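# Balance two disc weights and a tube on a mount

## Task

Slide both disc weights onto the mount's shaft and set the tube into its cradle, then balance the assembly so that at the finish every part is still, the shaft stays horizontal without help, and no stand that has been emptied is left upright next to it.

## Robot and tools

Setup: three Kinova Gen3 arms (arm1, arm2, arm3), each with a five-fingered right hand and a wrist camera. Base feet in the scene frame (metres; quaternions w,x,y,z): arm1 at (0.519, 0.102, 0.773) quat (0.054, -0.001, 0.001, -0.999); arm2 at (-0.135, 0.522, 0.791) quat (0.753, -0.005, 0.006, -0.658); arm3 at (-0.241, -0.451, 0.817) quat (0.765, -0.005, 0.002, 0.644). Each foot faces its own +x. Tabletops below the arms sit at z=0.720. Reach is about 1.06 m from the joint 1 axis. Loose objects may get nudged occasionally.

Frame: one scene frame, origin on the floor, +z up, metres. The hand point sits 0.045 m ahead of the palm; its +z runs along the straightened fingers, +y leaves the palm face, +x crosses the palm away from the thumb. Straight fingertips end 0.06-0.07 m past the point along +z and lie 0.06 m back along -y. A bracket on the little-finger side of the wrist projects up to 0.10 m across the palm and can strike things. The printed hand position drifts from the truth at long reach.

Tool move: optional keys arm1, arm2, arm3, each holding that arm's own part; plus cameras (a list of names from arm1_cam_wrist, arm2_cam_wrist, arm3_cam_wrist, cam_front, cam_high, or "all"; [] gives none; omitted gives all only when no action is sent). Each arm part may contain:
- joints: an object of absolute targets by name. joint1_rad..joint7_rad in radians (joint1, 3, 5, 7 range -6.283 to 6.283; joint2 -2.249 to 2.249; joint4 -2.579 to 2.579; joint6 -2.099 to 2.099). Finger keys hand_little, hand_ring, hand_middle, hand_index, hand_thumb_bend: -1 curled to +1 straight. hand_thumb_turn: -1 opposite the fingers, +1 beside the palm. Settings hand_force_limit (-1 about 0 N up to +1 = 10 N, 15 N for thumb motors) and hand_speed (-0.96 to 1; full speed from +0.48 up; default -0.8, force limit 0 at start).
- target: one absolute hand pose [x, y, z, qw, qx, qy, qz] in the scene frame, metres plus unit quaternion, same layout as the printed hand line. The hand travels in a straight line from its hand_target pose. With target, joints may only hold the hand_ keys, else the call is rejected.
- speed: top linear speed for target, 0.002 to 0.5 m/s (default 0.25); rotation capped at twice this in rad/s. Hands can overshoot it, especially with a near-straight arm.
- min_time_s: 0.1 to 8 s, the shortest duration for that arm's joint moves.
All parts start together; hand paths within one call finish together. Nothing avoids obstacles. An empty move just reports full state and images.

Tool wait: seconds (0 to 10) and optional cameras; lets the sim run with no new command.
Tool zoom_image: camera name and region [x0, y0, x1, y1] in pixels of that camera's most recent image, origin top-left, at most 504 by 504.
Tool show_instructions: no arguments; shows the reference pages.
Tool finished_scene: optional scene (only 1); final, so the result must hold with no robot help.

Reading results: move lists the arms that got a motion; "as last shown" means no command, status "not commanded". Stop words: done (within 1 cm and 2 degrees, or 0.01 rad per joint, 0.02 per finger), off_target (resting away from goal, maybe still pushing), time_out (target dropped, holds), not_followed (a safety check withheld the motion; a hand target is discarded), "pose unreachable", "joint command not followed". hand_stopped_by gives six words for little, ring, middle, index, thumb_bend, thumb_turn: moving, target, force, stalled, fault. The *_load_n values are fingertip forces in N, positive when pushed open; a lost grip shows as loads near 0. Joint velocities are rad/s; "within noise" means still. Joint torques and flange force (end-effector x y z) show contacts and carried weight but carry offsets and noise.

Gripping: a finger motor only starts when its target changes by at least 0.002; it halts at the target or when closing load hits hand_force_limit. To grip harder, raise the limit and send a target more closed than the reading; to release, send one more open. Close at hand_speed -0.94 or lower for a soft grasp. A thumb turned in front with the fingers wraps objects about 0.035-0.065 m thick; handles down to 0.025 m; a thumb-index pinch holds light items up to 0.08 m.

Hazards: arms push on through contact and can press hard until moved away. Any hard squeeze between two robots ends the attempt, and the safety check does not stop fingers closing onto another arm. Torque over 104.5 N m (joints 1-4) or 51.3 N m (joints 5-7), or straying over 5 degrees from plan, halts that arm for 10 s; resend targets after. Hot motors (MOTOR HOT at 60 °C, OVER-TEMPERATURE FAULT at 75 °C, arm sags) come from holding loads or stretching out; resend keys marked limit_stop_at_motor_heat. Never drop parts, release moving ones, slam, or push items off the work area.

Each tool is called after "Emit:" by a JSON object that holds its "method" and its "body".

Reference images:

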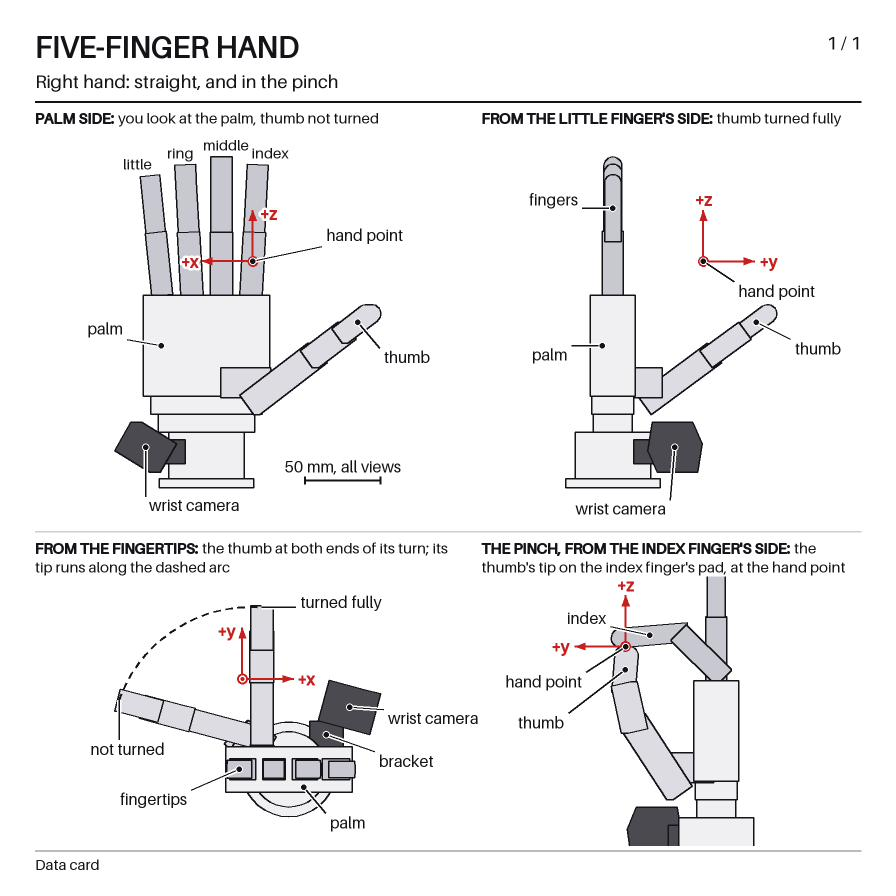

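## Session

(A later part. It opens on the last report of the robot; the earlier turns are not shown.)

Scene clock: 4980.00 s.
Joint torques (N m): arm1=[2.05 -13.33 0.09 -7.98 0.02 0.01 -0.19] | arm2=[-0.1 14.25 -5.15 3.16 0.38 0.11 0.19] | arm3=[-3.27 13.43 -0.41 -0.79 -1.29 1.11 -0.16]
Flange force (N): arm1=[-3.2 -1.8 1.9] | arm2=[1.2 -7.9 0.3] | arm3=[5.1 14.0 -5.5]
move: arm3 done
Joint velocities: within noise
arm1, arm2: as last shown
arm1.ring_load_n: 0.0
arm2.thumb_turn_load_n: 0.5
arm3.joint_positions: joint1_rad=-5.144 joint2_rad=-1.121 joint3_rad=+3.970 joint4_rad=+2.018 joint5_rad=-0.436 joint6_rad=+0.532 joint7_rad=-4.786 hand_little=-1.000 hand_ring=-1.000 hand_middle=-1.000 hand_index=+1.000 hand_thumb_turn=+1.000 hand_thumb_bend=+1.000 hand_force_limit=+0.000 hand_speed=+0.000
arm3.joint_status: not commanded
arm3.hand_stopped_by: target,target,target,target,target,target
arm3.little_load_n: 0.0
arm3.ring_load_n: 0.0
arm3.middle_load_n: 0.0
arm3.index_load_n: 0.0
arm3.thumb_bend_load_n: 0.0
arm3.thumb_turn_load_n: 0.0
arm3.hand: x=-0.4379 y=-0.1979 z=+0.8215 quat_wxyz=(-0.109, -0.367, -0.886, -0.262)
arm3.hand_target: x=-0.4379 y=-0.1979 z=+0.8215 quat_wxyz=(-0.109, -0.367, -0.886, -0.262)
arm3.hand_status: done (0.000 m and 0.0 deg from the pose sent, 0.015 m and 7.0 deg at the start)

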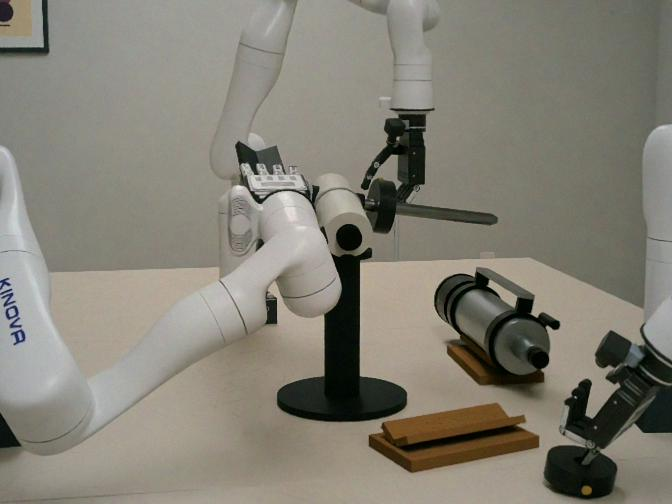

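Tilting as before. Continue.

Emit:
{"method": "move", "body": {"arm3": {"target":[-0.4475,-0.2075,0.829,0.134,0.3585,0.8654,0.3236],"speed":0.05}, "cameras": []}}

Emit:
{"method": "move", "body": {"arm3": {"target":[-0.4611,-0.2211,0.8362,0.1648,0.3454,0.8339,0.3978],"speed":0.05}, "cameras": []}}

Emit:
{"method": "move", "body": {"arm3": {"target":[-0.4785,-0.2385,0.839,0.2,0.3263,0.7877,0.4828],"speed":0.05}, "cameras": ["cam_front","cam_high"]}}

Emit:
{"method": "zoom_image", "body": {"camera": "cam_front", "region": [510, 380, 642, 504]}}

Emit:
{"method": "zoom_image", "body": {"camera": "cam_high", "region": [340, 370, 460, 470]}}

Scene clock: 4989.93 s.
Joint torques (N m): arm1=[2.03 -13.33 0.09 -8.01 0.03 0.01 -0.18] | arm2=[-0.13 14.27 -5.12 3.17 0.37 0.16 0.19] | arm3=[-0.9 11.42 1.52 2.06 -0.34 1.22 0.04]
Flange force (N): arm1=[-3.2 -1.8 1.9] | arm2=[1.1 -7.9 0.4] | arm3=[6.8 9.4 -10.7]
move: arm3 done
Joint velocities: within noise
arm1.joint_positions: joint1_rad=-0.700 joint2_rad=+0.300 joint3_rad=+0.000 joint4_rad=+1.700 joint5_rad=+0.000 joint6_rad=+1.140 joint7_rad=-5.500 hand_little=+0.000 hand_ring=+0.000 hand_middle=+0.000 hand_index=+0.000 hand_thumb_turn=-1.000 hand_thumb_bend=+0.500 hand_force_limit=-0.100 hand_speed=-0.850
arm1.joint_status: not commanded
arm1.hand_stopped_by: target,target,target,target,target,target
arm1.little_load_n: 0.0
arm1.ring_load_n: 0.0
arm1.middle_load_n: 0.0
arm1.index_load_n: 0.0
arm1.thumb_bend_load_n: 0.0
arm1.thumb_turn_load_n: 0.0
arm1.hand: x=+0.2473 y=-0.1171 z=+1.0069 quat_wxyz=(-0.002, -0.010, +1.000, +0.000)
arm1.hand_target: x=+0.2473 y=-0.1171 z=+1.0069 quat_wxyz=(-0.002, -0.010, +1.000, +0.000)
arm1.hand_status: not commanded
arm2.joint_positions: joint1_rad=-1.735 joint2_rad=-2.074 joint3_rad=+1.157 joint4_rad=+1.663 joint5_rad=+0.333 joint6_rad=+1.312 joint7_rad=+1.211 hand_little=+1.000 hand_ring=+1.000 hand_middle=+1.000 hand_index=+1.000 hand_thumb_turn=-1.000 hand_thumb_bend=+1.000 hand_force_limit=+0.300 hand_speed=-0.300
arm2.joint_status: not commanded
arm2.hand_stopped_by: target,target,target,target,target,target
arm2.little_load_n: 0.0
arm2.ring_load_n: 0.0
arm2.middle_load_n: 0.0
arm2.index_load_n: 0.5
arm2.thumb_bend_load_n: 0.0
arm2.thumb_turn_load_n: 0.0
arm2.hand: x=-0.0970 y=+0.1460 z=+1.0105 quat_wxyz=(-0.558, +0.435, -0.435, +0.557)
arm2.hand_target: x=-0.0970 y=+0.1460 z=+1.0105 quat_wxyz=(-0.558, +0.435, -0.435, +0.557)
arm2.hand_status: not commanded
arm3.joint_positions: joint1_rad=-5.263 joint2_rad=-1.250 joint3_rad=+4.040 joint4_rad=+1.928 joint5_rad=-0.402 joint6_rad=+0.669 joint7_rad=-4.909 hand_little=-1.000 hand_ring=-1.000 hand_middle=-1.000 hand_index=+1.000 hand_thumb_turn=+1.000 hand_thumb_bend=+1.000 hand_force_limit=+0.000 hand_speed=+0.000
arm3.joint_status: not commanded
arm3.hand_stopped_by: target,target,target,target,target,target
arm3.little_load_n: 0.0
arm3.ring_load_n: 0.0
arm3.middle_load_n: 0.0
arm3.index_load_n: 0.0
arm3.thumb_bend_load_n: 0.0
arm3.thumb_turn_load_n: 0.0
arm3.hand: x=-0.4475 y=-0.2075 z=+0.8290 quat_wxyz=(-0.134, -0.358, -0.865, -0.324)
arm3.hand_target: x=-0.4475 y=-0.2075 z=+0.8290 quat_wxyz=(-0.134, -0.358, -0.865, -0.324)
arm3.hand_status: done (0.000 m and 0.0 deg from the pose sent, 0.016 m and 8.0 deg at the start)

Scene clock: 4992.17 s.
Joint torques (N m): arm1=[2.01 -13.32 0.08 -8.01 0.02 0.03 -0.21] | arm2=[-0.12 14.27 -5.09 3.12 0.37 0.1 0.18] | arm3=[0.21 11.63 3.66 4.13 0.87 1.85 0.15]
Flange force (N): arm1=[-3.2 -1.6 2.0] | arm2=[1.1 -7.9 0.4] | arm3=[7.4 4.7 -9.3]
move: arm3 done
Joint velocities: within noise
arm1, arm2: as last shown
arm2.ring_load_n: -0.5
arm3.joint_positions: joint1_rad=-5.361 joint2_rad=-1.404 joint3_rad=+4.092 joint4_rad=+1.795 joint5_rad=-0.354 joint6_rad=+0.852 joint7_rad=-5.043 hand_little=-1.000 hand_ring=-1.000 hand_middle=-1.000 hand_index=+1.000 hand_thumb_turn=+1.000 hand_thumb_bend=+1.000 hand_force_limit=+0.000 hand_speed=+0.000
arm3.joint_status: not commanded
arm3.hand_stopped_by: target,target,target,target,target,target
arm3.little_load_n: 0.0
arm3.ring_load_n: 0.0
arm3.middle_load_n: 0.0
arm3.index_load_n: 0.5
arm3.thumb_bend_load_n: 0.0
arm3.thumb_turn_load_n: 0.0
arm3.hand: x=-0.4611 y=-0.2211 z=+0.8362 quat_wxyz=(-0.165, -0.345, -0.834, -0.398)
arm3.hand_target: x=-0.4611 y=-0.2211 z=+0.8362 quat_wxyz=(-0.165, -0.345, -0.834, -0.398)
arm3.hand_status: done (0.000 m and 0.0 deg from the pose sent, 0.021 m and 10.0 deg at the start)

Scene clock: 4994.77 s.
Joint torques (N m): arm1=[2.02 -13.34 0.05 -8.01 0.03 0.03 -0.2] | arm2=[-0.12 14.28 -5.05 3.17 0.42 0.1 0.22] | arm3=[0.82 10.89 0.49 3.57 -1.66 0.87 -0.09]
Flange force (N): arm1=[-3.1 -1.7 2.0] | arm2=[1.2 -8.0 0.2] | arm3=[8.6 13.1 -14.5]
move: arm3 done
Joint velocities: within noise
arm1, arm2: as last shown
arm1.thumb_bend_load_n: -0.5
arm2.ring_load_n: 0.0
arm2.index_load_n: 0.0
arm3.joint_positions: joint1_rad=-5.423 joint2_rad=-1.579 joint3_rad=+4.120 joint4_rad=+1.610 joint5_rad=-0.293 joint6_rad=+1.078 joint7_rad=-5.177 hand_little=-1.000 hand_ring=-1.000 hand_middle=-1.000 hand_index=+1.000 hand_thumb_turn=+1.000 hand_thumb_bend=+1.000 hand_force_limit=+0.000 hand_speed=+0.000
arm3.joint_status: not commanded
arm3.hand_stopped_by: target,target,target,target,target,target
arm3.little_load_n: 0.0
arm3.ring_load_n: 0.0
arm3.middle_load_n: 0.0
arm3.index_load_n: 0.0
arm3.thumb_bend_load_n: 0.0
arm3.thumb_turn_load_n: 0.0
arm3.hand: x=-0.4785 y=-0.2385 z=+0.8390 quat_wxyz=(-0.200, -0.326, -0.788, -0.483)
arm3.hand_target: x=-0.4785 y=-0.2385 z=+0.8390 quat_wxyz=(-0.200, -0.326, -0.788, -0.483)
arm3.hand_status: done (0.000 m and 0.0 deg from the pose sent, 0.025 m and 12.0 deg at the start)

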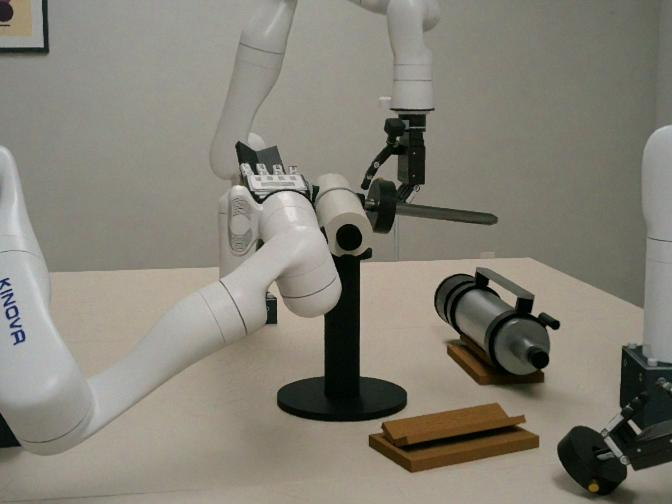

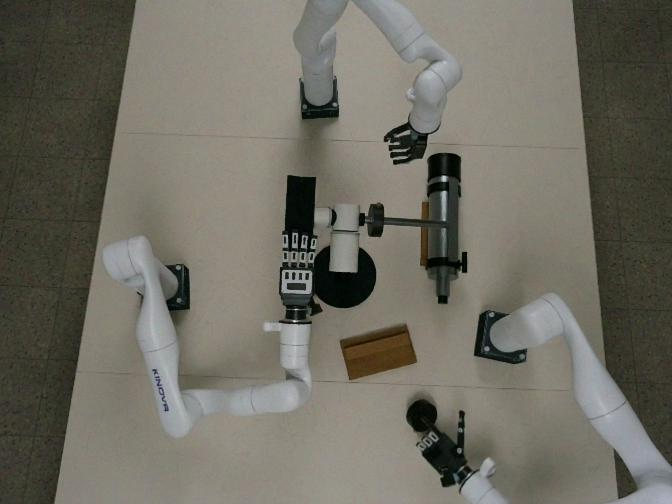

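Scaled by 3.818 from the camera's image (finer frame: 960x720).

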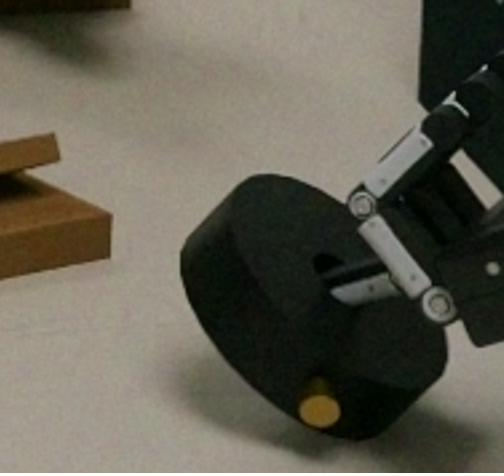

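Scaled by 4.200 from the camera's image (finer frame: 960x720).

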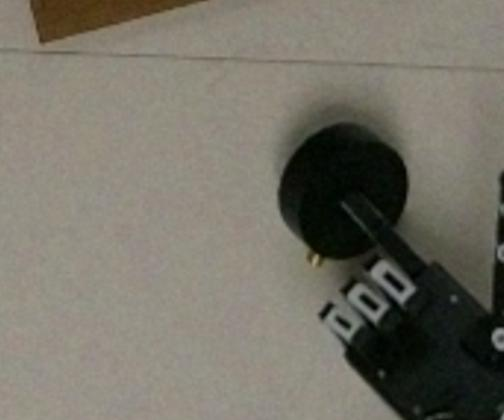

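Emit:
{"method": "move", "body": {"arm3": {"target":[-0.4902,-0.2502,0.8395,0.2195,0.3135,0.7568,0.5299],"speed":0.05}, "cameras": []}}

Emit:
{"method": "move", "body": {"arm3": {"target":[-0.5026,-0.2626,0.8355,0.246,0.2931,0.7077,0.5939],"speed":0.05}, "cameras": ["cam_front","cam_high"]}}

Emit:
{"method": "zoom_image", "body": {"camera": "cam_front", "region": [510, 380, 642, 504]}}

Emit:
{"method": "zoom_image", "body": {"camera": "cam_high", "region": [340, 370, 460, 470]}}

Scene clock: 5004.47 s.
Joint torques (N m): arm1=[2.02 -13.37 0.11 -8.01 0.02 0.04 -0.21] | arm2=[-0.11 14.29 -5.16 3.19 0.44 0.13 0.2] | arm3=[-1.09 14.85 3.82 2.04 -0.34 1.03 -0.04]
Flange force (N): arm1=[-3.1 -1.7 2.0] | arm2=[1.3 -7.9 0.3] | arm3=[6.3 7.3 -4.1]
move: arm3 done
Joint velocities: within noise
arm1, arm2: as last shown
arm1.ring_load_n: 0.5
arm1.thumb_bend_load_n: 0.0
arm2.index_load_n: 0.5
arm3.joint_positions: joint1_rad=-5.439 joint2_rad=-1.673 joint3_rad=+4.129 joint4_rad=+1.489 joint5_rad=-0.256 joint6_rad=+1.217 joint7_rad=-5.241 hand_little=-1.000 hand_ring=-1.000 hand_middle=-1.000 hand_index=+1.000 hand_thumb_turn=+1.000 hand_thumb_bend=+1.000 hand_force_limit=+0.000 hand_speed=+0.000
arm3.joint_status: not commanded
arm3.hand_stopped_by: target,target,target,target,target,target
arm3.little_load_n: 0.0
arm3.ring_load_n: 0.0
arm3.middle_load_n: 0.0
arm3.index_load_n: 0.0
arm3.thumb_bend_load_n: -0.5
arm3.thumb_turn_load_n: 0.0
arm3.hand: x=-0.4902 y=-0.2502 z=+0.8395 quat_wxyz=(-0.219, -0.313, -0.757, -0.530)
arm3.hand_target: x=-0.4902 y=-0.2502 z=+0.8395 quat_wxyz=(-0.219, -0.313, -0.757, -0.530)
arm3.hand_status: done (0.000 m and 0.0 deg from the pose sent, 0.017 m and 7.0 deg at the start)

Scene clock: 5006.73 s.
Joint torques (N m): arm1=[2.06 -13.33 0.07 -7.99 0.05 0.03 -0.21] | arm2=[-0.1 14.33 -5.05 3.17 0.35 0.11 0.18] | arm3=[1.03 12.7 3.27 3.64 -0.2 0.43 -0.1]
Flange force (N): arm1=[-3.2 -1.8 2.0] | arm2=[1.3 -7.8 0.3] | arm3=[5.8 8.1 -10.2]
move: arm3 done
Joint velocities: within noise
arm1, arm2: as last shown
arm1.ring_load_n: 0.0
arm1.index_load_n: 0.5
arm2.index_load_n: 0.0
arm3.joint_positions: joint1_rad=-5.434 joint2_rad=-1.807 joint3_rad=+4.137 joint4_rad=+1.315 joint5_rad=-0.205 joint6_rad=+1.402 joint7_rad=-5.315 hand_little=-1.000 hand_ring=-1.000 hand_middle=-1.000 hand_index=+1.000 hand_thumb_turn=+1.000 hand_thumb_bend=+1.000 hand_force_limit=+0.000 hand_speed=+0.000
arm3.joint_status: not commanded
arm3.hand_stopped_by: target,target,target,target,target,target
arm3.little_load_n: 0.0
arm3.ring_load_n: 0.0
arm3.middle_load_n: 0.0
arm3.index_load_n: 0.0
arm3.thumb_bend_load_n: 0.0
arm3.thumb_turn_load_n: 0.0
arm3.hand: x=-0.5026 y=-0.2626 z=+0.8355 quat_wxyz=(-0.246, -0.293, -0.708, -0.594)
arm3.hand_target: x=-0.5026 y=-0.2626 z=+0.8355 quat_wxyz=(-0.246, -0.293, -0.708, -0.594)
arm3.hand_status: done (0.000 m and 0.0 deg from the pose sent, 0.018 m and 10.0 deg at the start)

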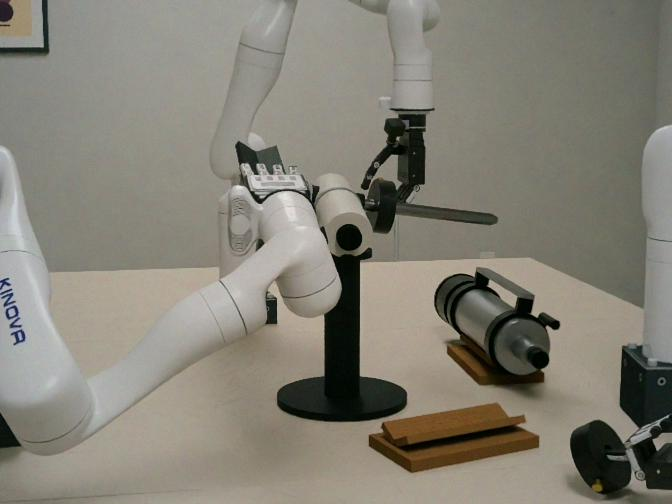

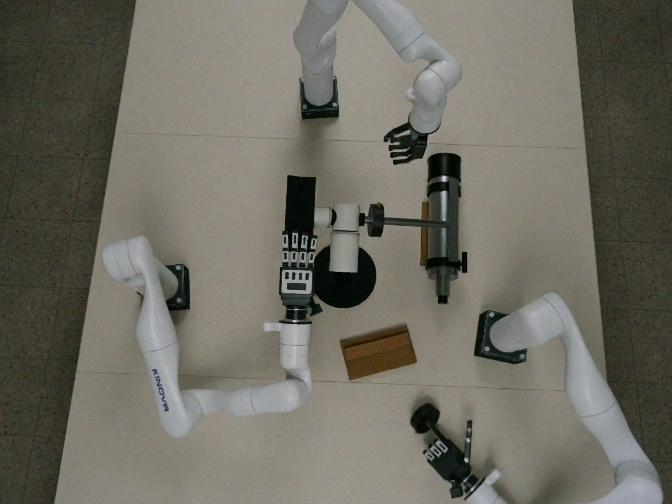

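Scaled by 3.818 from the camera's image (finer frame: 960x720).

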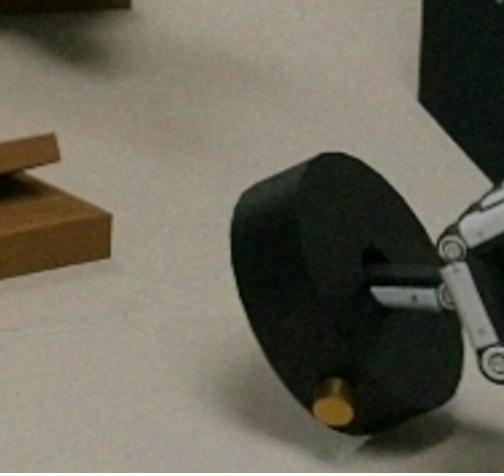

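Scaled by 4.200 from the camera's image (finer frame: 960x720).

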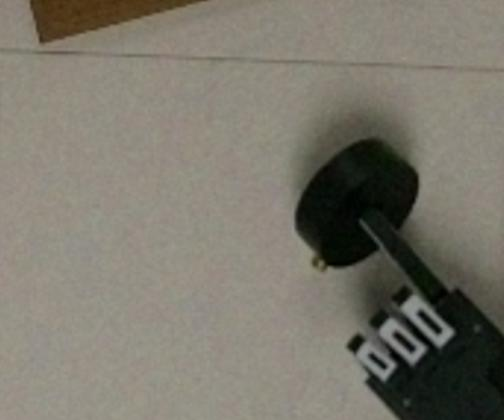

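Emit:
{"method": "move", "body": {"arm3": {"target":[-0.5045,-0.2645,0.832,0.2561,0.2844,0.6866,0.6182],"speed":0.04}, "cameras": ["cam_front","cam_high"]}}

Emit:
{"method": "zoom_image", "body": {"camera": "cam_front", "region": [510, 380, 642, 504]}}

Emit:
{"method": "zoom_image", "body": {"camera": "cam_high", "region": [340, 370, 460, 470]}}

Scene clock: 5016.53 s.
Joint torques (N m): arm1=[1.99 -13.31 0.06 -7.95 0.04 0.03 -0.2] | arm2=[-0.07 14.25 -5.08 3.17 0.36 0.11 0.17] | arm3=[1.29 12.57 2.93 3.25 -0.61 -0.33 -0.21]
Flange force (N): arm1=[-3.0 -1.7 1.8] | arm2=[1.4 -7.9 0.3] | arm3=[5.2 9.4 -10.9]
move: arm3 done
Joint velocities: within noise
arm1, arm2: as last shown
arm2.ring_load_n: 0.5
arm2.index_load_n: 0.5
arm3.joint_positions: joint1_rad=-5.425 joint2_rad=-1.863 joint3_rad=+4.140 joint4_rad=+1.252 joint5_rad=-0.185 joint6_rad=+1.465 joint7_rad=-5.339 hand_little=-1.000 hand_ring=-1.000 hand_middle=-1.000 hand_index=+1.000 hand_thumb_turn=+1.000 hand_thumb_bend=+1.000 hand_force_limit=+0.000 hand_speed=+0.000
arm3.joint_status: not commanded
arm3.hand_stopped_by: target,target,target,target,target,target
arm3.little_load_n: 0.0
arm3.ring_load_n: 0.5
arm3.middle_load_n: 0.0
arm3.index_load_n: 0.0
arm3.thumb_bend_load_n: 0.0
arm3.thumb_turn_load_n: 0.0
arm3.hand: x=-0.5045 y=-0.2645 z=+0.8320 quat_wxyz=(-0.256, -0.284, -0.687, -0.618)
arm3.hand_target: x=-0.5045 y=-0.2645 z=+0.8320 quat_wxyz=(-0.256, -0.284, -0.687, -0.618)
arm3.hand_status: done (0.000 m and 0.0 deg from the pose sent, 0.004 m and 4.0 deg at the start)

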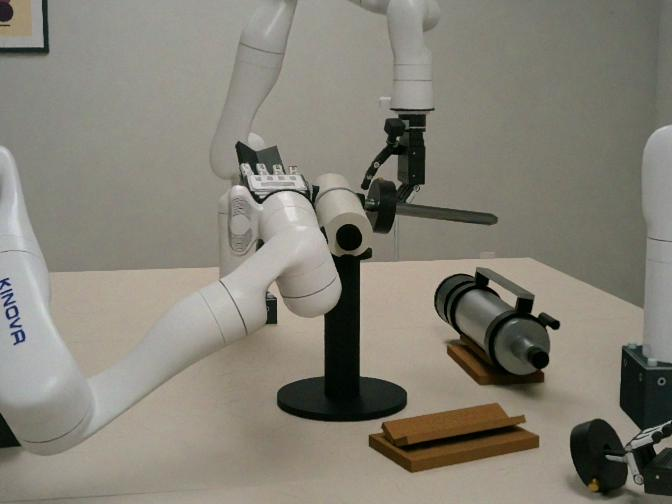

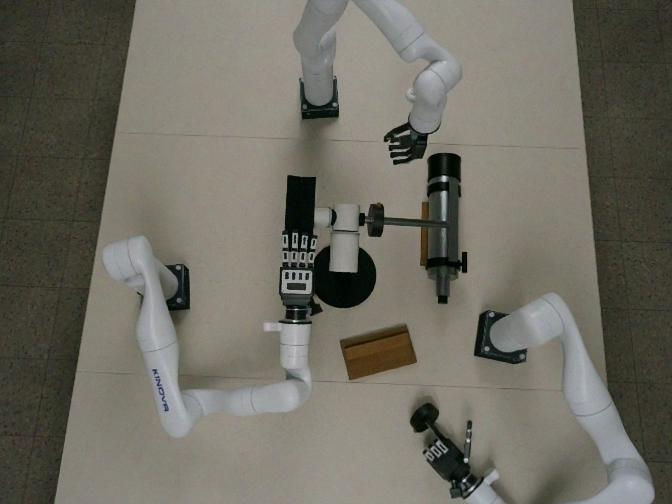

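Scaled by 3.818 from the camera's image (finer frame: 960x720).

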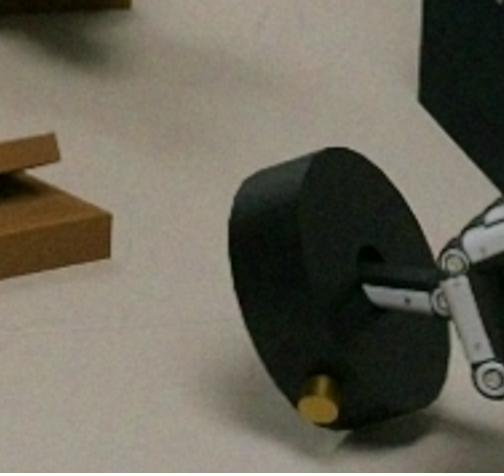

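Scaled by 4.200 from the camera's image (finer frame: 960x720).

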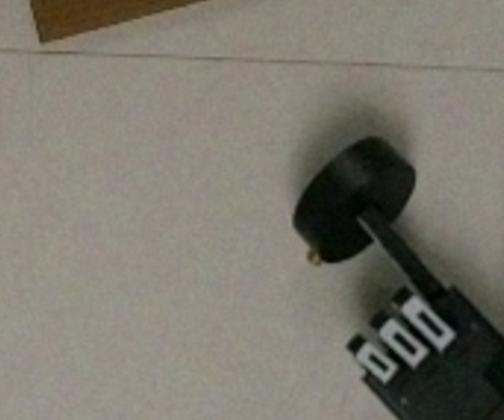

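Emit:
{"method": "move", "body": {"arm3": {"target":[-0.5045,-0.2645,0.8295,0.2659,0.2753,0.6645,0.6418],"speed":0.03}, "cameras": ["cam_front","cam_high"]}}

Emit:
{"method": "zoom_image", "body": {"camera": "cam_front", "region": [510, 380, 642, 504]}}

Emit:
{"method": "zoom_image", "body": {"camera": "cam_high", "region": [340, 370, 460, 470]}}

Scene clock: 5025.73 s.
Joint torques (N m): arm1=[2.01 -13.32 0.08 -8.02 0.02 0 -0.2] | arm2=[-0.19 14.23 -5.1 3.14 0.37 0.08 0.17] | arm3=[1.14 12.77 3.44 3.57 -0.11 -0.06 -0.19]
Flange force (N): arm1=[-3.2 -1.7 1.9] | arm2=[1.0 -7.9 0.2] | arm3=[5.1 7.8 -9.9]
move: arm3 done
Joint velocities: within noise
arm1, arm2: as last shown
arm2.ring_load_n: 0.0
arm3.joint_positions: joint1_rad=-5.414 joint2_rad=-1.916 joint3_rad=+4.144 joint4_rad=+1.198 joint5_rad=-0.164 joint6_rad=+1.521 joint7_rad=-5.359 hand_little=-1.000 hand_ring=-1.000 hand_middle=-1.000 hand_index=+1.000 hand_thumb_turn=+1.000 hand_thumb_bend=+1.000 hand_force_limit=+0.000 hand_speed=+0.000
arm3.joint_status: not commanded
arm3.hand_stopped_by: target,target,target,target,target,target
arm3.little_load_n: 0.0
arm3.ring_load_n: 0.0
arm3.middle_load_n: 0.0
arm3.index_load_n: 0.0
arm3.thumb_bend_load_n: 0.0
arm3.thumb_turn_load_n: 0.0
arm3.hand: x=-0.5045 y=-0.2645 z=+0.8295 quat_wxyz=(-0.266, -0.275, -0.665, -0.642)
arm3.hand_target: x=-0.5045 y=-0.2645 z=+0.8295 quat_wxyz=(-0.266, -0.275, -0.665, -0.642)
arm3.hand_status: done (0.000 m and 0.0 deg from the pose sent, 0.003 m and 4.0 deg at the start)

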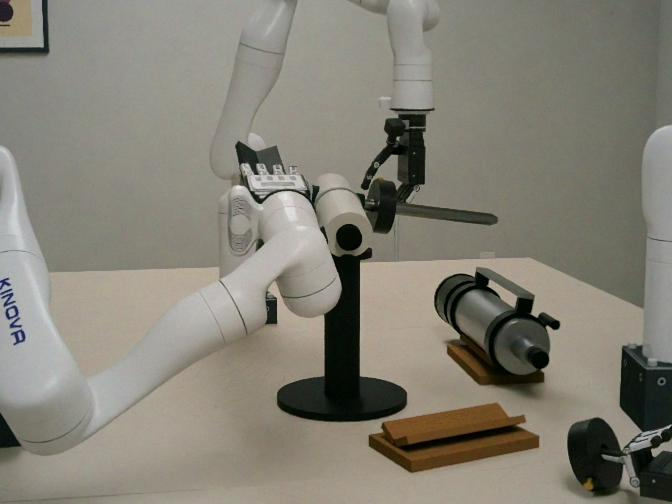

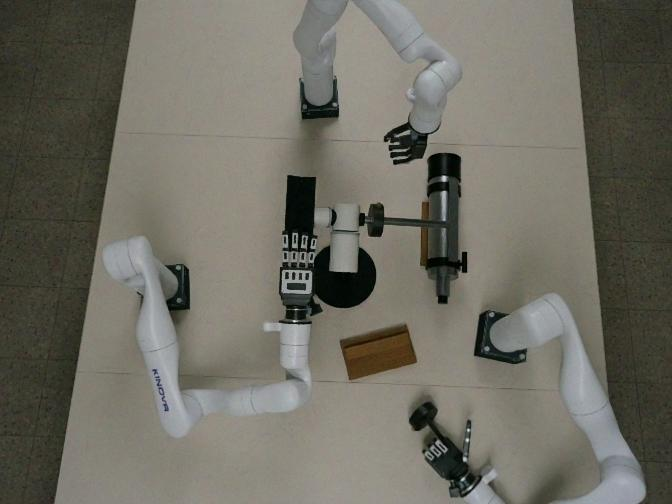

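Scaled by 3.818 from the camera's image (finer frame: 960x720).

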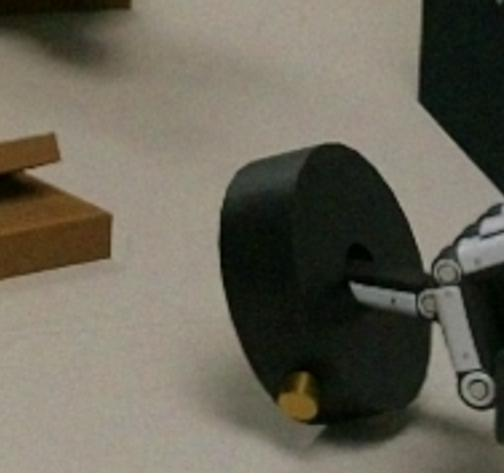

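Scaled by 4.200 from the camera's image (finer frame: 960x720).

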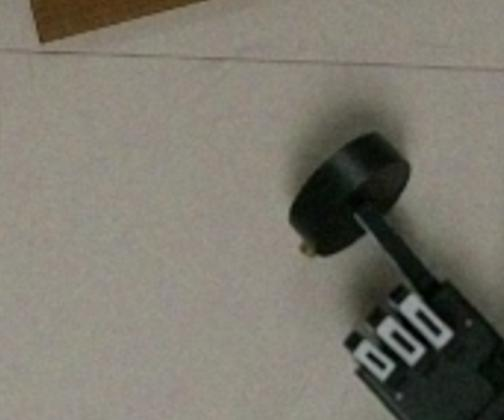

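Emit:
{"method": "move", "body": {"arm3": {"target":[-0.5030,-0.2630,0.826,0.2659,0.2753,0.6645,0.6418],"speed":0.03}, "cameras": []}}

Emit:
{"method": "move", "body": {"arm3": {"target":[-0.5020,-0.2620,0.8245,0.2659,0.2753,0.6645,0.6418],"speed":0.03}, "cameras": ["cam_front","cam_high"]}}

Emit:
{"method": "zoom_image", "body": {"camera": "cam_front", "region": [510, 380, 642, 504]}}

Emit:
{"method": "zoom_image", "body": {"camera": "cam_high", "region": [340, 370, 460, 470]}}

Scene clock: 5040.83 s.
Joint torques (N m): arm1=[2 -13.36 0.02 -7.99 0.02 0.04 -0.22] | arm2=[-0.15 14.25 -5.11 3.16 0.4 0.09 0.21] | arm3=[0.7 13.31 3.4 2.91 -0.14 -0.25 -0.22]
Flange force (N): arm1=[-3.0 -1.7 2.0] | arm2=[1.1 -8.0 0.2] | arm3=[4.7 8.1 -8.3]
move: arm3 done
Joint velocities: within noise
arm1, arm2: as last shown
arm3.joint_positions: joint1_rad=-5.411 joint2_rad=-1.922 joint3_rad=+4.142 joint4_rad=+1.195 joint5_rad=-0.167 joint6_rad=+1.517 joint7_rad=-5.362 hand_little=-1.000 hand_ring=-1.000 hand_middle=-1.000 hand_index=+1.000 hand_thumb_turn=+1.000 hand_thumb_bend=+1.000 hand_force_limit=+0.000 hand_speed=+0.000
arm3.joint_status: not commanded
arm3.hand_stopped_by: target,target,target,target,target,target
arm3.little_load_n: 0.0
arm3.ring_load_n: 0.0
arm3.middle_load_n: 0.0
arm3.index_load_n: -3.5
arm3.thumb_bend_load_n: 0.0
arm3.thumb_turn_load_n: 0.0
arm3.hand: x=-0.5030 y=-0.2630 z=+0.8260 quat_wxyz=(-0.266, -0.275, -0.665, -0.642)
arm3.hand_target: x=-0.5030 y=-0.2630 z=+0.8260 quat_wxyz=(-0.266, -0.275, -0.665, -0.642)
arm3.hand_status: done (0.000 m and 0.0 deg from the pose sent, 0.004 m and 0.0 deg at the start)

Scene clock: 5041.80 s.
Joint torques (N m): arm1=[2 -13.34 0.06 -7.99 0.03 0 -0.2] | arm2=[-0.12 14.26 -5.2 3.1 0.4 0.09 0.15] | arm3=[0.82 13 3.01 2.71 -0.68 -0.57 -0.21]
Flange force (N): arm1=[-3.0 -1.7 1.9] | arm2=[1.0 -7.8 0.3] | arm3=[4.9 9.4 -8.9]
move: arm3 done
Joint velocities: within noise
arm1.joint_positions: joint1_rad=-0.700 joint2_rad=+0.300 joint3_rad=+0.000 joint4_rad=+1.700 joint5_rad=+0.000 joint6_rad=+1.140 joint7_rad=-5.500 hand_little=+0.000 hand_ring=+0.000 hand_middle=+0.000 hand_index=+0.000 hand_thumb_turn=-1.000 hand_thumb_bend=+0.500 hand_force_limit=-0.100 hand_speed=-0.850
arm1.joint_status: not commanded
arm1.hand_stopped_by: target,target,target,target,target,target
arm1.little_load_n: 0.5
arm1.ring_load_n: 0.0
arm1.middle_load_n: 0.0
arm1.index_load_n: 0.0
arm1.thumb_bend_load_n: 0.0
arm1.thumb_turn_load_n: 0.0
arm1.hand: x=+0.2473 y=-0.1171 z=+1.0069 quat_wxyz=(-0.002, -0.010, +1.000, +0.000)
arm1.hand_target: x=+0.2473 y=-0.1171 z=+1.0069 quat_wxyz=(-0.002, -0.010, +1.000, +0.000)
arm1.hand_status: not commanded
arm2.joint_positions: joint1_rad=-1.735 joint2_rad=-2.074 joint3_rad=+1.157 joint4_rad=+1.663 joint5_rad=+0.333 joint6_rad=+1.312 joint7_rad=+1.211 hand_little=+1.000 hand_ring=+1.000 hand_middle=+1.000 hand_index=+1.000 hand_thumb_turn=-1.000 hand_thumb_bend=+1.000 hand_force_limit=+0.300 hand_speed=-0.300
arm2.joint_status: not commanded
arm2.hand_stopped_by: target,target,target,target,target,target
arm2.little_load_n: 0.0
arm2.ring_load_n: 0.0
arm2.middle_load_n: 0.0
arm2.index_load_n: 0.5
arm2.thumb_bend_load_n: 0.0
arm2.thumb_turn_load_n: 0.0
arm2.hand: x=-0.0970 y=+0.1460 z=+1.0105 quat_wxyz=(-0.558, +0.435, -0.435, +0.557)
arm2.hand_target: x=-0.0970 y=+0.1460 z=+1.0105 quat_wxyz=(-0.558, +0.435, -0.435, +0.557)
arm2.hand_status: not commanded
arm3.joint_positions: joint1_rad=-5.410 joint2_rad=-1.925 joint3_rad=+4.141 joint4_rad=+1.196 joint5_rad=-0.168 joint6_rad=+1.514 joint7_rad=-5.364 hand_little=-1.000 hand_ring=-1.000 hand_middle=-1.000 hand_index=+0.999 hand_thumb_turn=+1.000 hand_thumb_bend=+1.000 hand_force_limit=+0.000 hand_speed=+0.000
arm3.joint_status: not commanded
arm3.hand_stopped_by: target,target,target,target,target,target
arm3.little_load_n: 0.0
arm3.ring_load_n: 0.0
arm3.middle_load_n: 0.0
arm3.index_load_n: -5.5
arm3.thumb_bend_load_n: 0.0
arm3.thumb_turn_load_n: 0.0
arm3.hand: x=-0.5019 y=-0.2620 z=+0.8245 quat_wxyz=(-0.266, -0.275, -0.664, -0.642)
arm3.hand_target: x=-0.5020 y=-0.2620 z=+0.8245 quat_wxyz=(-0.266, -0.275, -0.664, -0.642)
arm3.hand_status: done (0.000 m and 0.0 deg from the pose sent, 0.002 m and 0.0 deg at the start)

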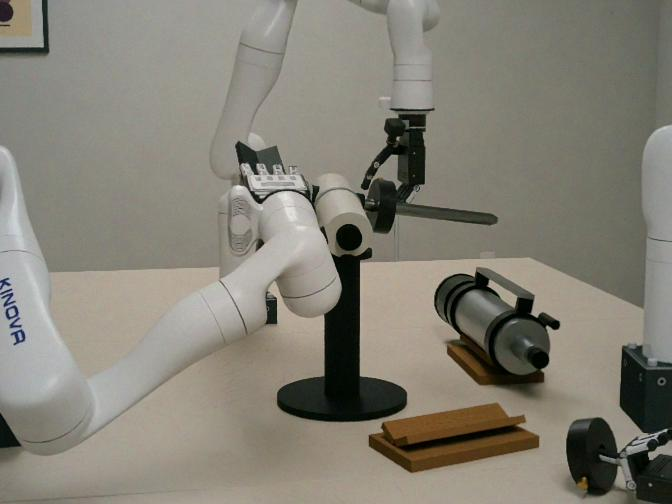

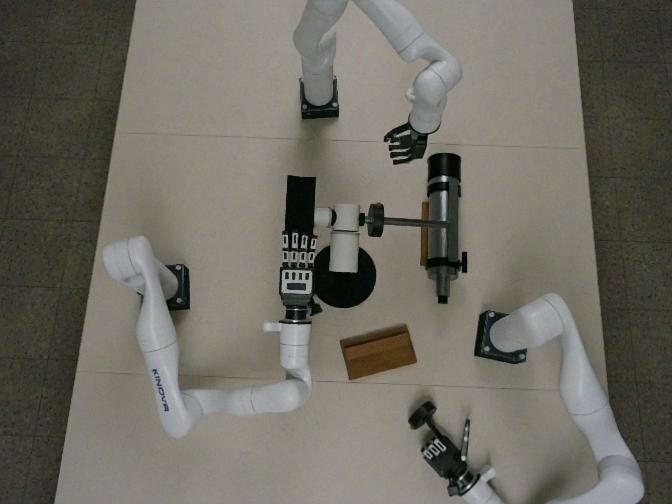

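Scaled by 3.818 from the camera's image (finer frame: 960x720).

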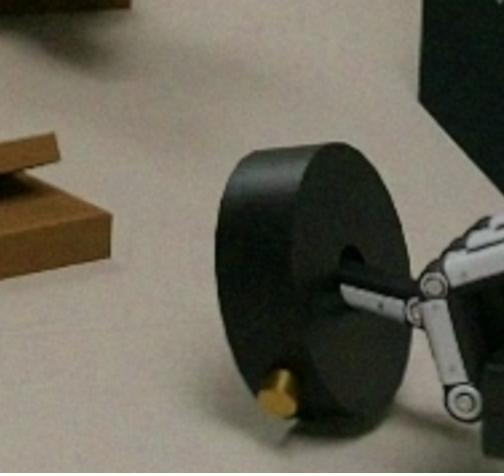

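Scaled by 4.200 from the camera's image (finer frame: 960x720).

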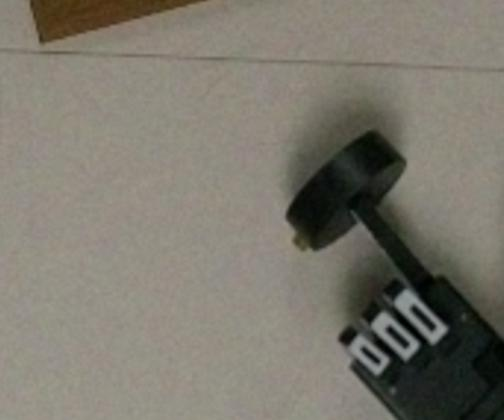

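Emit:
{"method": "move", "body": {"arm3": {"target":[-0.4995,-0.2595,0.828,0.2561,0.2844,0.6866,0.6182],"speed":0.03}, "cameras": ["cam_front","cam_high"]}}

Emit:
{"method": "zoom_image", "body": {"camera": "cam_front", "region": [510, 380, 642, 504]}}

Emit:
{"method": "zoom_image", "body": {"camera": "cam_high", "region": [340, 370, 460, 470]}}

Scene clock: 5060.77 s.
Joint torques (N m): arm1=[2 -13.33 0.07 -7.97 0.05 0.03 -0.2] | arm2=[-0.12 14.33 -5.1 3.17 0.37 0.09 0.2] | arm3=[-1.1 16.39 6.53 3.07 2 1.67 0.1]
Flange force (N): arm1=[-3.0 -1.7 1.9] | arm2=[1.2 -7.8 0.2] | arm3=[3.8 -0.2 -1.3]
move: arm3 done
Joint velocities: within noise
arm1, arm2: as last shown
arm1.little_load_n: 0.0
arm3.joint_positions: joint1_rad=-5.422 joint2_rad=-1.871 joint3_rad=+4.136 joint4_rad=+1.264 joint5_rad=-0.188 joint6_rad=+1.446 joint7_rad=-5.341 hand_little=-1.000 hand_ring=-1.000 hand_middle=-1.000 hand_index=+1.000 hand_thumb_turn=+1.000 hand_thumb_bend=+1.000 hand_force_limit=+0.000 hand_speed=+0.000
arm3.joint_status: not commanded
arm3.hand_stopped_by: target,target,target,target,target,target
arm3.little_load_n: 0.0
arm3.ring_load_n: 0.0
arm3.middle_load_n: 0.0
arm3.index_load_n: 0.0
arm3.thumb_bend_load_n: 0.0
arm3.thumb_turn_load_n: 0.0
arm3.hand: x=-0.4995 y=-0.2595 z=+0.8280 quat_wxyz=(-0.256, -0.284, -0.687, -0.618)
arm3.hand_target: x=-0.4995 y=-0.2595 z=+0.8280 quat_wxyz=(-0.256, -0.284, -0.687, -0.618)
arm3.hand_status: done (0.000 m and 0.0 deg from the pose sent, 0.005 m and 4.0 deg at the start)

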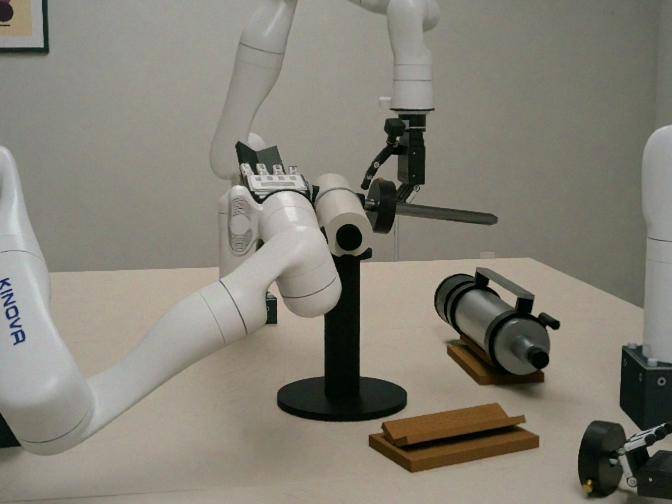

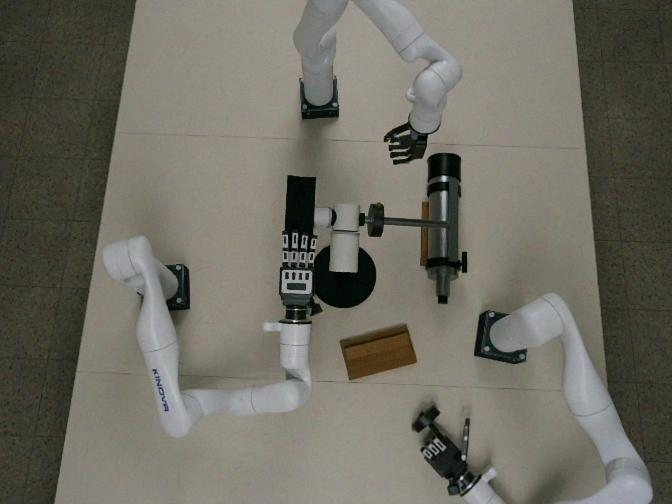

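Scaled by 3.818 from the camera's image (finer frame: 960x720).

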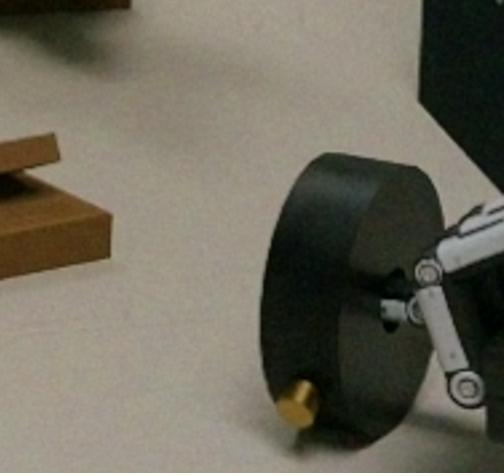

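Scaled by 4.200 from the camera's image (finer frame: 960x720).

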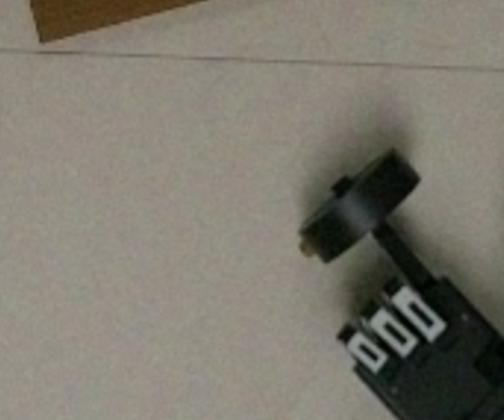

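Emit:
{"method": "wait", "body": {"seconds": 0.5, "cameras": ["cam_high","cam_front","arm3_cam_wrist"]}}

Emit:
{"method": "zoom_image", "body": {"camera": "cam_high", "region": [400, 390, 460, 440]}}

Emit:
{"method": "zoom_image", "body": {"camera": "cam_front", "region": [560, 400, 660, 504]}}

Scene clock: 5074.00 s.
Joint torques (N m): arm1=[2.01 -13.31 0.11 -8.01 0.05 0.01 -0.21] | arm2=[-0.16 14.27 -5.05 3.12 0.36 0.11 0.2] | arm3=[-1.2 16.41 6.6 3.06 2 1.6 0.03]
Flange force (N): arm1=[-3.2 -1.6 1.9] | arm2=[1.0 -8.0 0.4] | arm3=[4.0 -0.3 -1.5]
Joint velocities: within noise
arm1.joint_positions: joint1_rad=-0.700 joint2_rad=+0.300 joint3_rad=+0.000 joint4_rad=+1.700 joint5_rad=+0.000 joint6_rad=+1.140 joint7_rad=-5.500 hand_little=+0.000 hand_ring=+0.000 hand_middle=+0.000 hand_index=+0.000 hand_thumb_turn=-1.000 hand_thumb_bend=+0.500 hand_force_limit=-0.100 hand_speed=-0.850
arm1.joint_status: not commanded
arm1.hand_stopped_by: target,target,target,target,target,target
arm1.little_load_n: 0.0
arm1.ring_load_n: 0.0
arm1.middle_load_n: 0.0
arm1.index_load_n: 0.0
arm1.thumb_bend_load_n: -0.5
arm1.thumb_turn_load_n: 0.0
arm1.hand: x=+0.2473 y=-0.1171 z=+1.0069 quat_wxyz=(-0.002, -0.010, +1.000, +0.000)
arm1.hand_target: x=+0.2473 y=-0.1171 z=+1.0069 quat_wxyz=(-0.002, -0.010, +1.000, +0.000)
arm1.hand_status: not commanded
arm2.joint_positions: joint1_rad=-1.735 joint2_rad=-2.074 joint3_rad=+1.157 joint4_rad=+1.663 joint5_rad=+0.333 joint6_rad=+1.312 joint7_rad=+1.211 hand_little=+1.000 hand_ring=+1.000 hand_middle=+1.000 hand_index=+1.000 hand_thumb_turn=-1.000 hand_thumb_bend=+1.000 hand_force_limit=+0.300 hand_speed=-0.300
arm2.joint_status: not commanded
arm2.hand_stopped_by: target,target,target,target,target,target
arm2.little_load_n: 0.0
arm2.ring_load_n: 0.0
arm2.middle_load_n: -0.5
arm2.index_load_n: 0.5
arm2.thumb_bend_load_n: 0.0
arm2.thumb_turn_load_n: 0.0
arm2.hand: x=-0.0970 y=+0.1460 z=+1.0105 quat_wxyz=(-0.558, +0.435, -0.435, +0.557)
arm2.hand_target: x=-0.0970 y=+0.1460 z=+1.0105 quat_wxyz=(-0.558, +0.435, -0.435, +0.557)
arm2.hand_status: not commanded
arm3.joint_positions: joint1_rad=-5.422 joint2_rad=-1.871 joint3_rad=+4.136 joint4_rad=+1.264 joint5_rad=-0.188 joint6_rad=+1.446 joint7_rad=-5.341 hand_little=-1.000 hand_ring=-1.000 hand_middle=-1.000 hand_index=+1.000 hand_thumb_turn=+1.000 hand_thumb_bend=+1.000 hand_force_limit=+0.000 hand_speed=+0.000
arm3.joint_status: not commanded
arm3.hand_stopped_by: target,target,target,target,target,target
arm3.little_load_n: 0.0
arm3.ring_load_n: 0.0
arm3.middle_load_n: 0.0
arm3.index_load_n: 0.0
arm3.thumb_bend_load_n: 0.0
arm3.thumb_turn_load_n: 0.0
arm3.hand: x=-0.4995 y=-0.2595 z=+0.8280 quat_wxyz=(-0.256, -0.284, -0.687, -0.618)
arm3.hand_target: x=-0.4995 y=-0.2595 z=+0.8280 quat_wxyz=(-0.256, -0.284, -0.687, -0.618)
arm3.hand_status: done (0.000 m and 0.0 deg from the pose sent, 0.005 m and 4.0 deg at the start)
wait: 0.50 s; at rest from the start
pictures: arm3_cam_wrist, cam_front, cam_high

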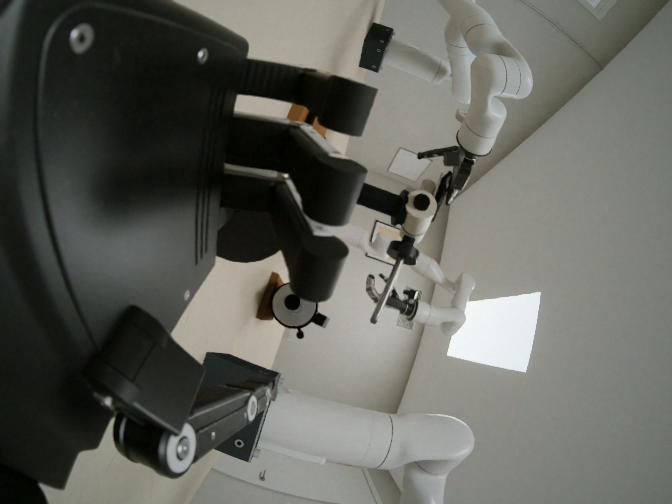

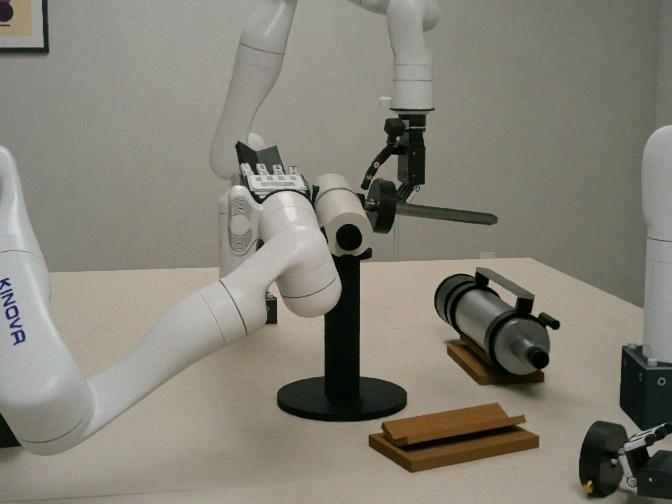

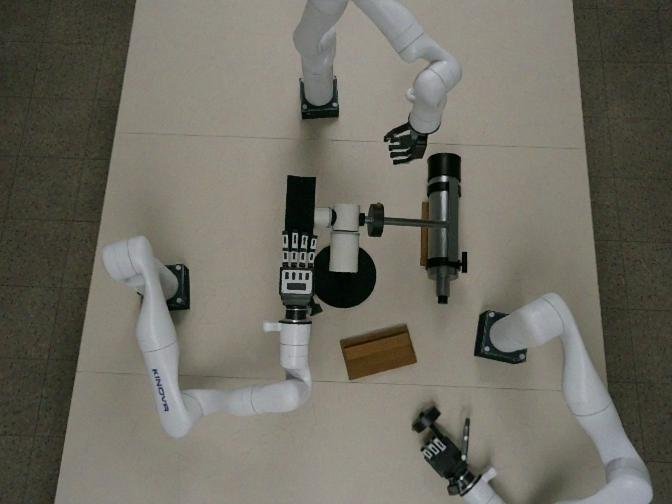

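Scaled by 8.400 from the camera's image (finer frame: 960x720).

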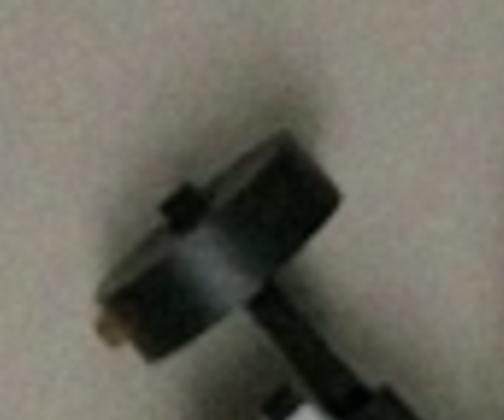

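Scaled by 4.846 from the camera's image (finer frame: 960x720).

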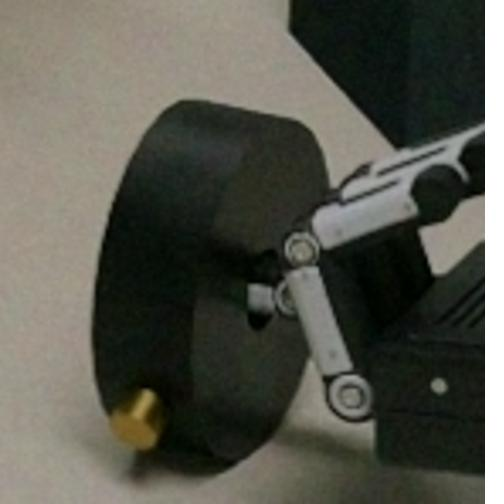

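Emit:
{"method": "move", "body": {"arm3": {"target":[-0.4785,-0.2805,0.8275,0.2561,0.2844,0.6866,0.6182],"speed":0.04}, "cameras": ["cam_high","cam_front"]}}

Emit:
{"method": "zoom_image", "body": {"camera": "cam_high", "region": [400, 390, 460, 440]}}

Emit:
{"method": "zoom_image", "body": {"camera": "cam_front", "region": [560, 400, 660, 504]}}

Scene clock: 5094.30 s.
Joint torques (N m): arm1=[1.99 -13.32 0.09 -8.03 0.04 0 -0.2] | arm2=[-0.14 14.21 -5.06 3.14 0.36 0.1 0.19] | arm3=[-1.08 15.81 6.63 3.21 2.14 1.54 0.08]
Flange force (N): arm1=[-3.2 -1.6 1.9] | arm2=[1.2 -8.0 0.3] | arm3=[3.0 -0.1 -1.3]
move: arm3 done
Joint velocities: within noise
arm1, arm2: as last shown
arm1.middle_load_n: 0.5
arm2.middle_load_n: 0.0
arm2.index_load_n: 0.0
arm3.joint_positions: joint1_rad=-5.490 joint2_rad=-1.863 joint3_rad=+4.107 joint4_rad=+1.340 joint5_rad=-0.213 joint6_rad=+1.425 joint7_rad=-5.354 hand_little=-1.000 hand_ring=-1.000 hand_middle=-1.000 hand_index=+1.000 hand_thumb_turn=+1.000 hand_thumb_bend=+1.000 hand_force_limit=+0.000 hand_speed=+0.000
arm3.joint_status: not commanded
arm3.hand_stopped_by: target,target,target,target,target,target
arm3.little_load_n: 0.5
arm3.ring_load_n: 0.0
arm3.middle_load_n: 0.0
arm3.index_load_n: 0.0
arm3.thumb_bend_load_n: 0.0
arm3.thumb_turn_load_n: 0.0
arm3.hand: x=-0.4785 y=-0.2805 z=+0.8275 quat_wxyz=(-0.256, -0.284, -0.687, -0.618)
arm3.hand_target: x=-0.4785 y=-0.2805 z=+0.8275 quat_wxyz=(-0.256, -0.284, -0.687, -0.618)
arm3.hand_status: done (0.000 m and 0.0 deg from the pose sent, 0.030 m and 0.0 deg at the start)
pictures: cam_front, cam_high

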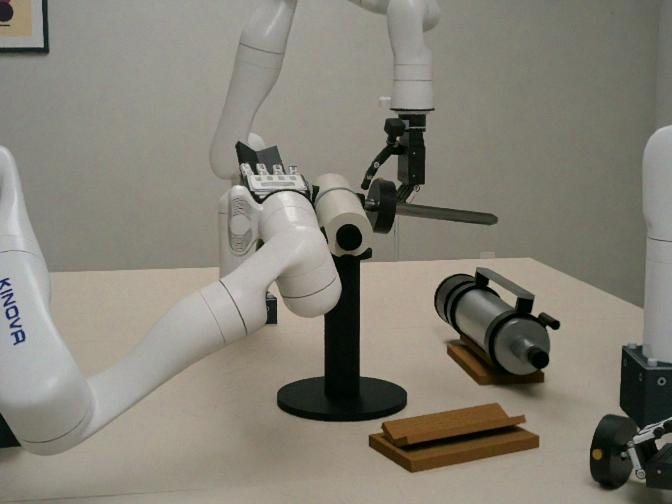

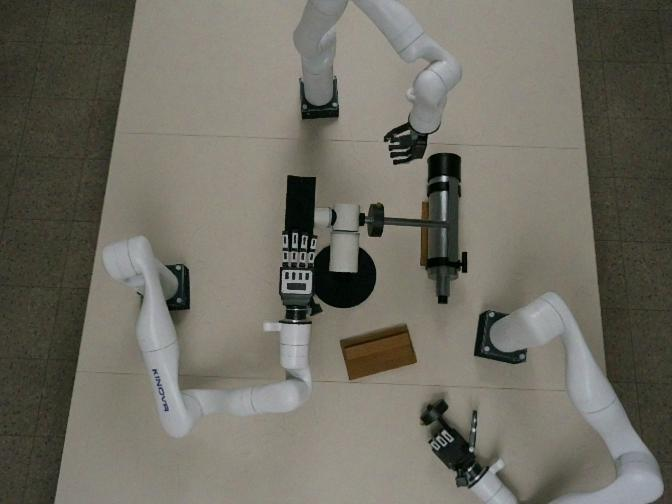

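Scaled by 8.400 from the camera's image (finer frame: 960x720).

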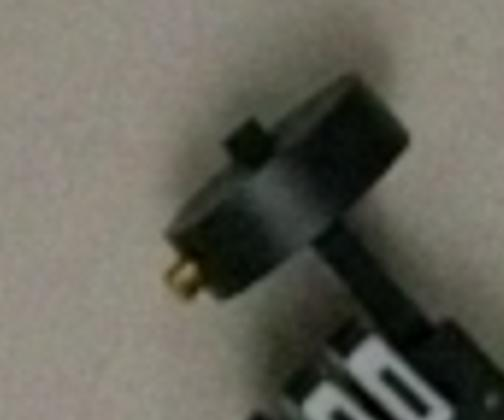

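Scaled by 4.846 from the camera's image (finer frame: 960x720).

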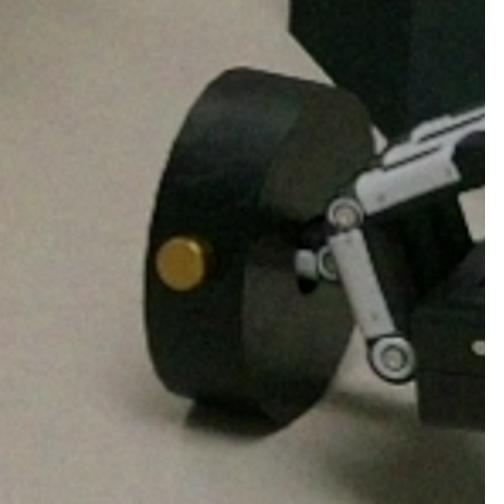

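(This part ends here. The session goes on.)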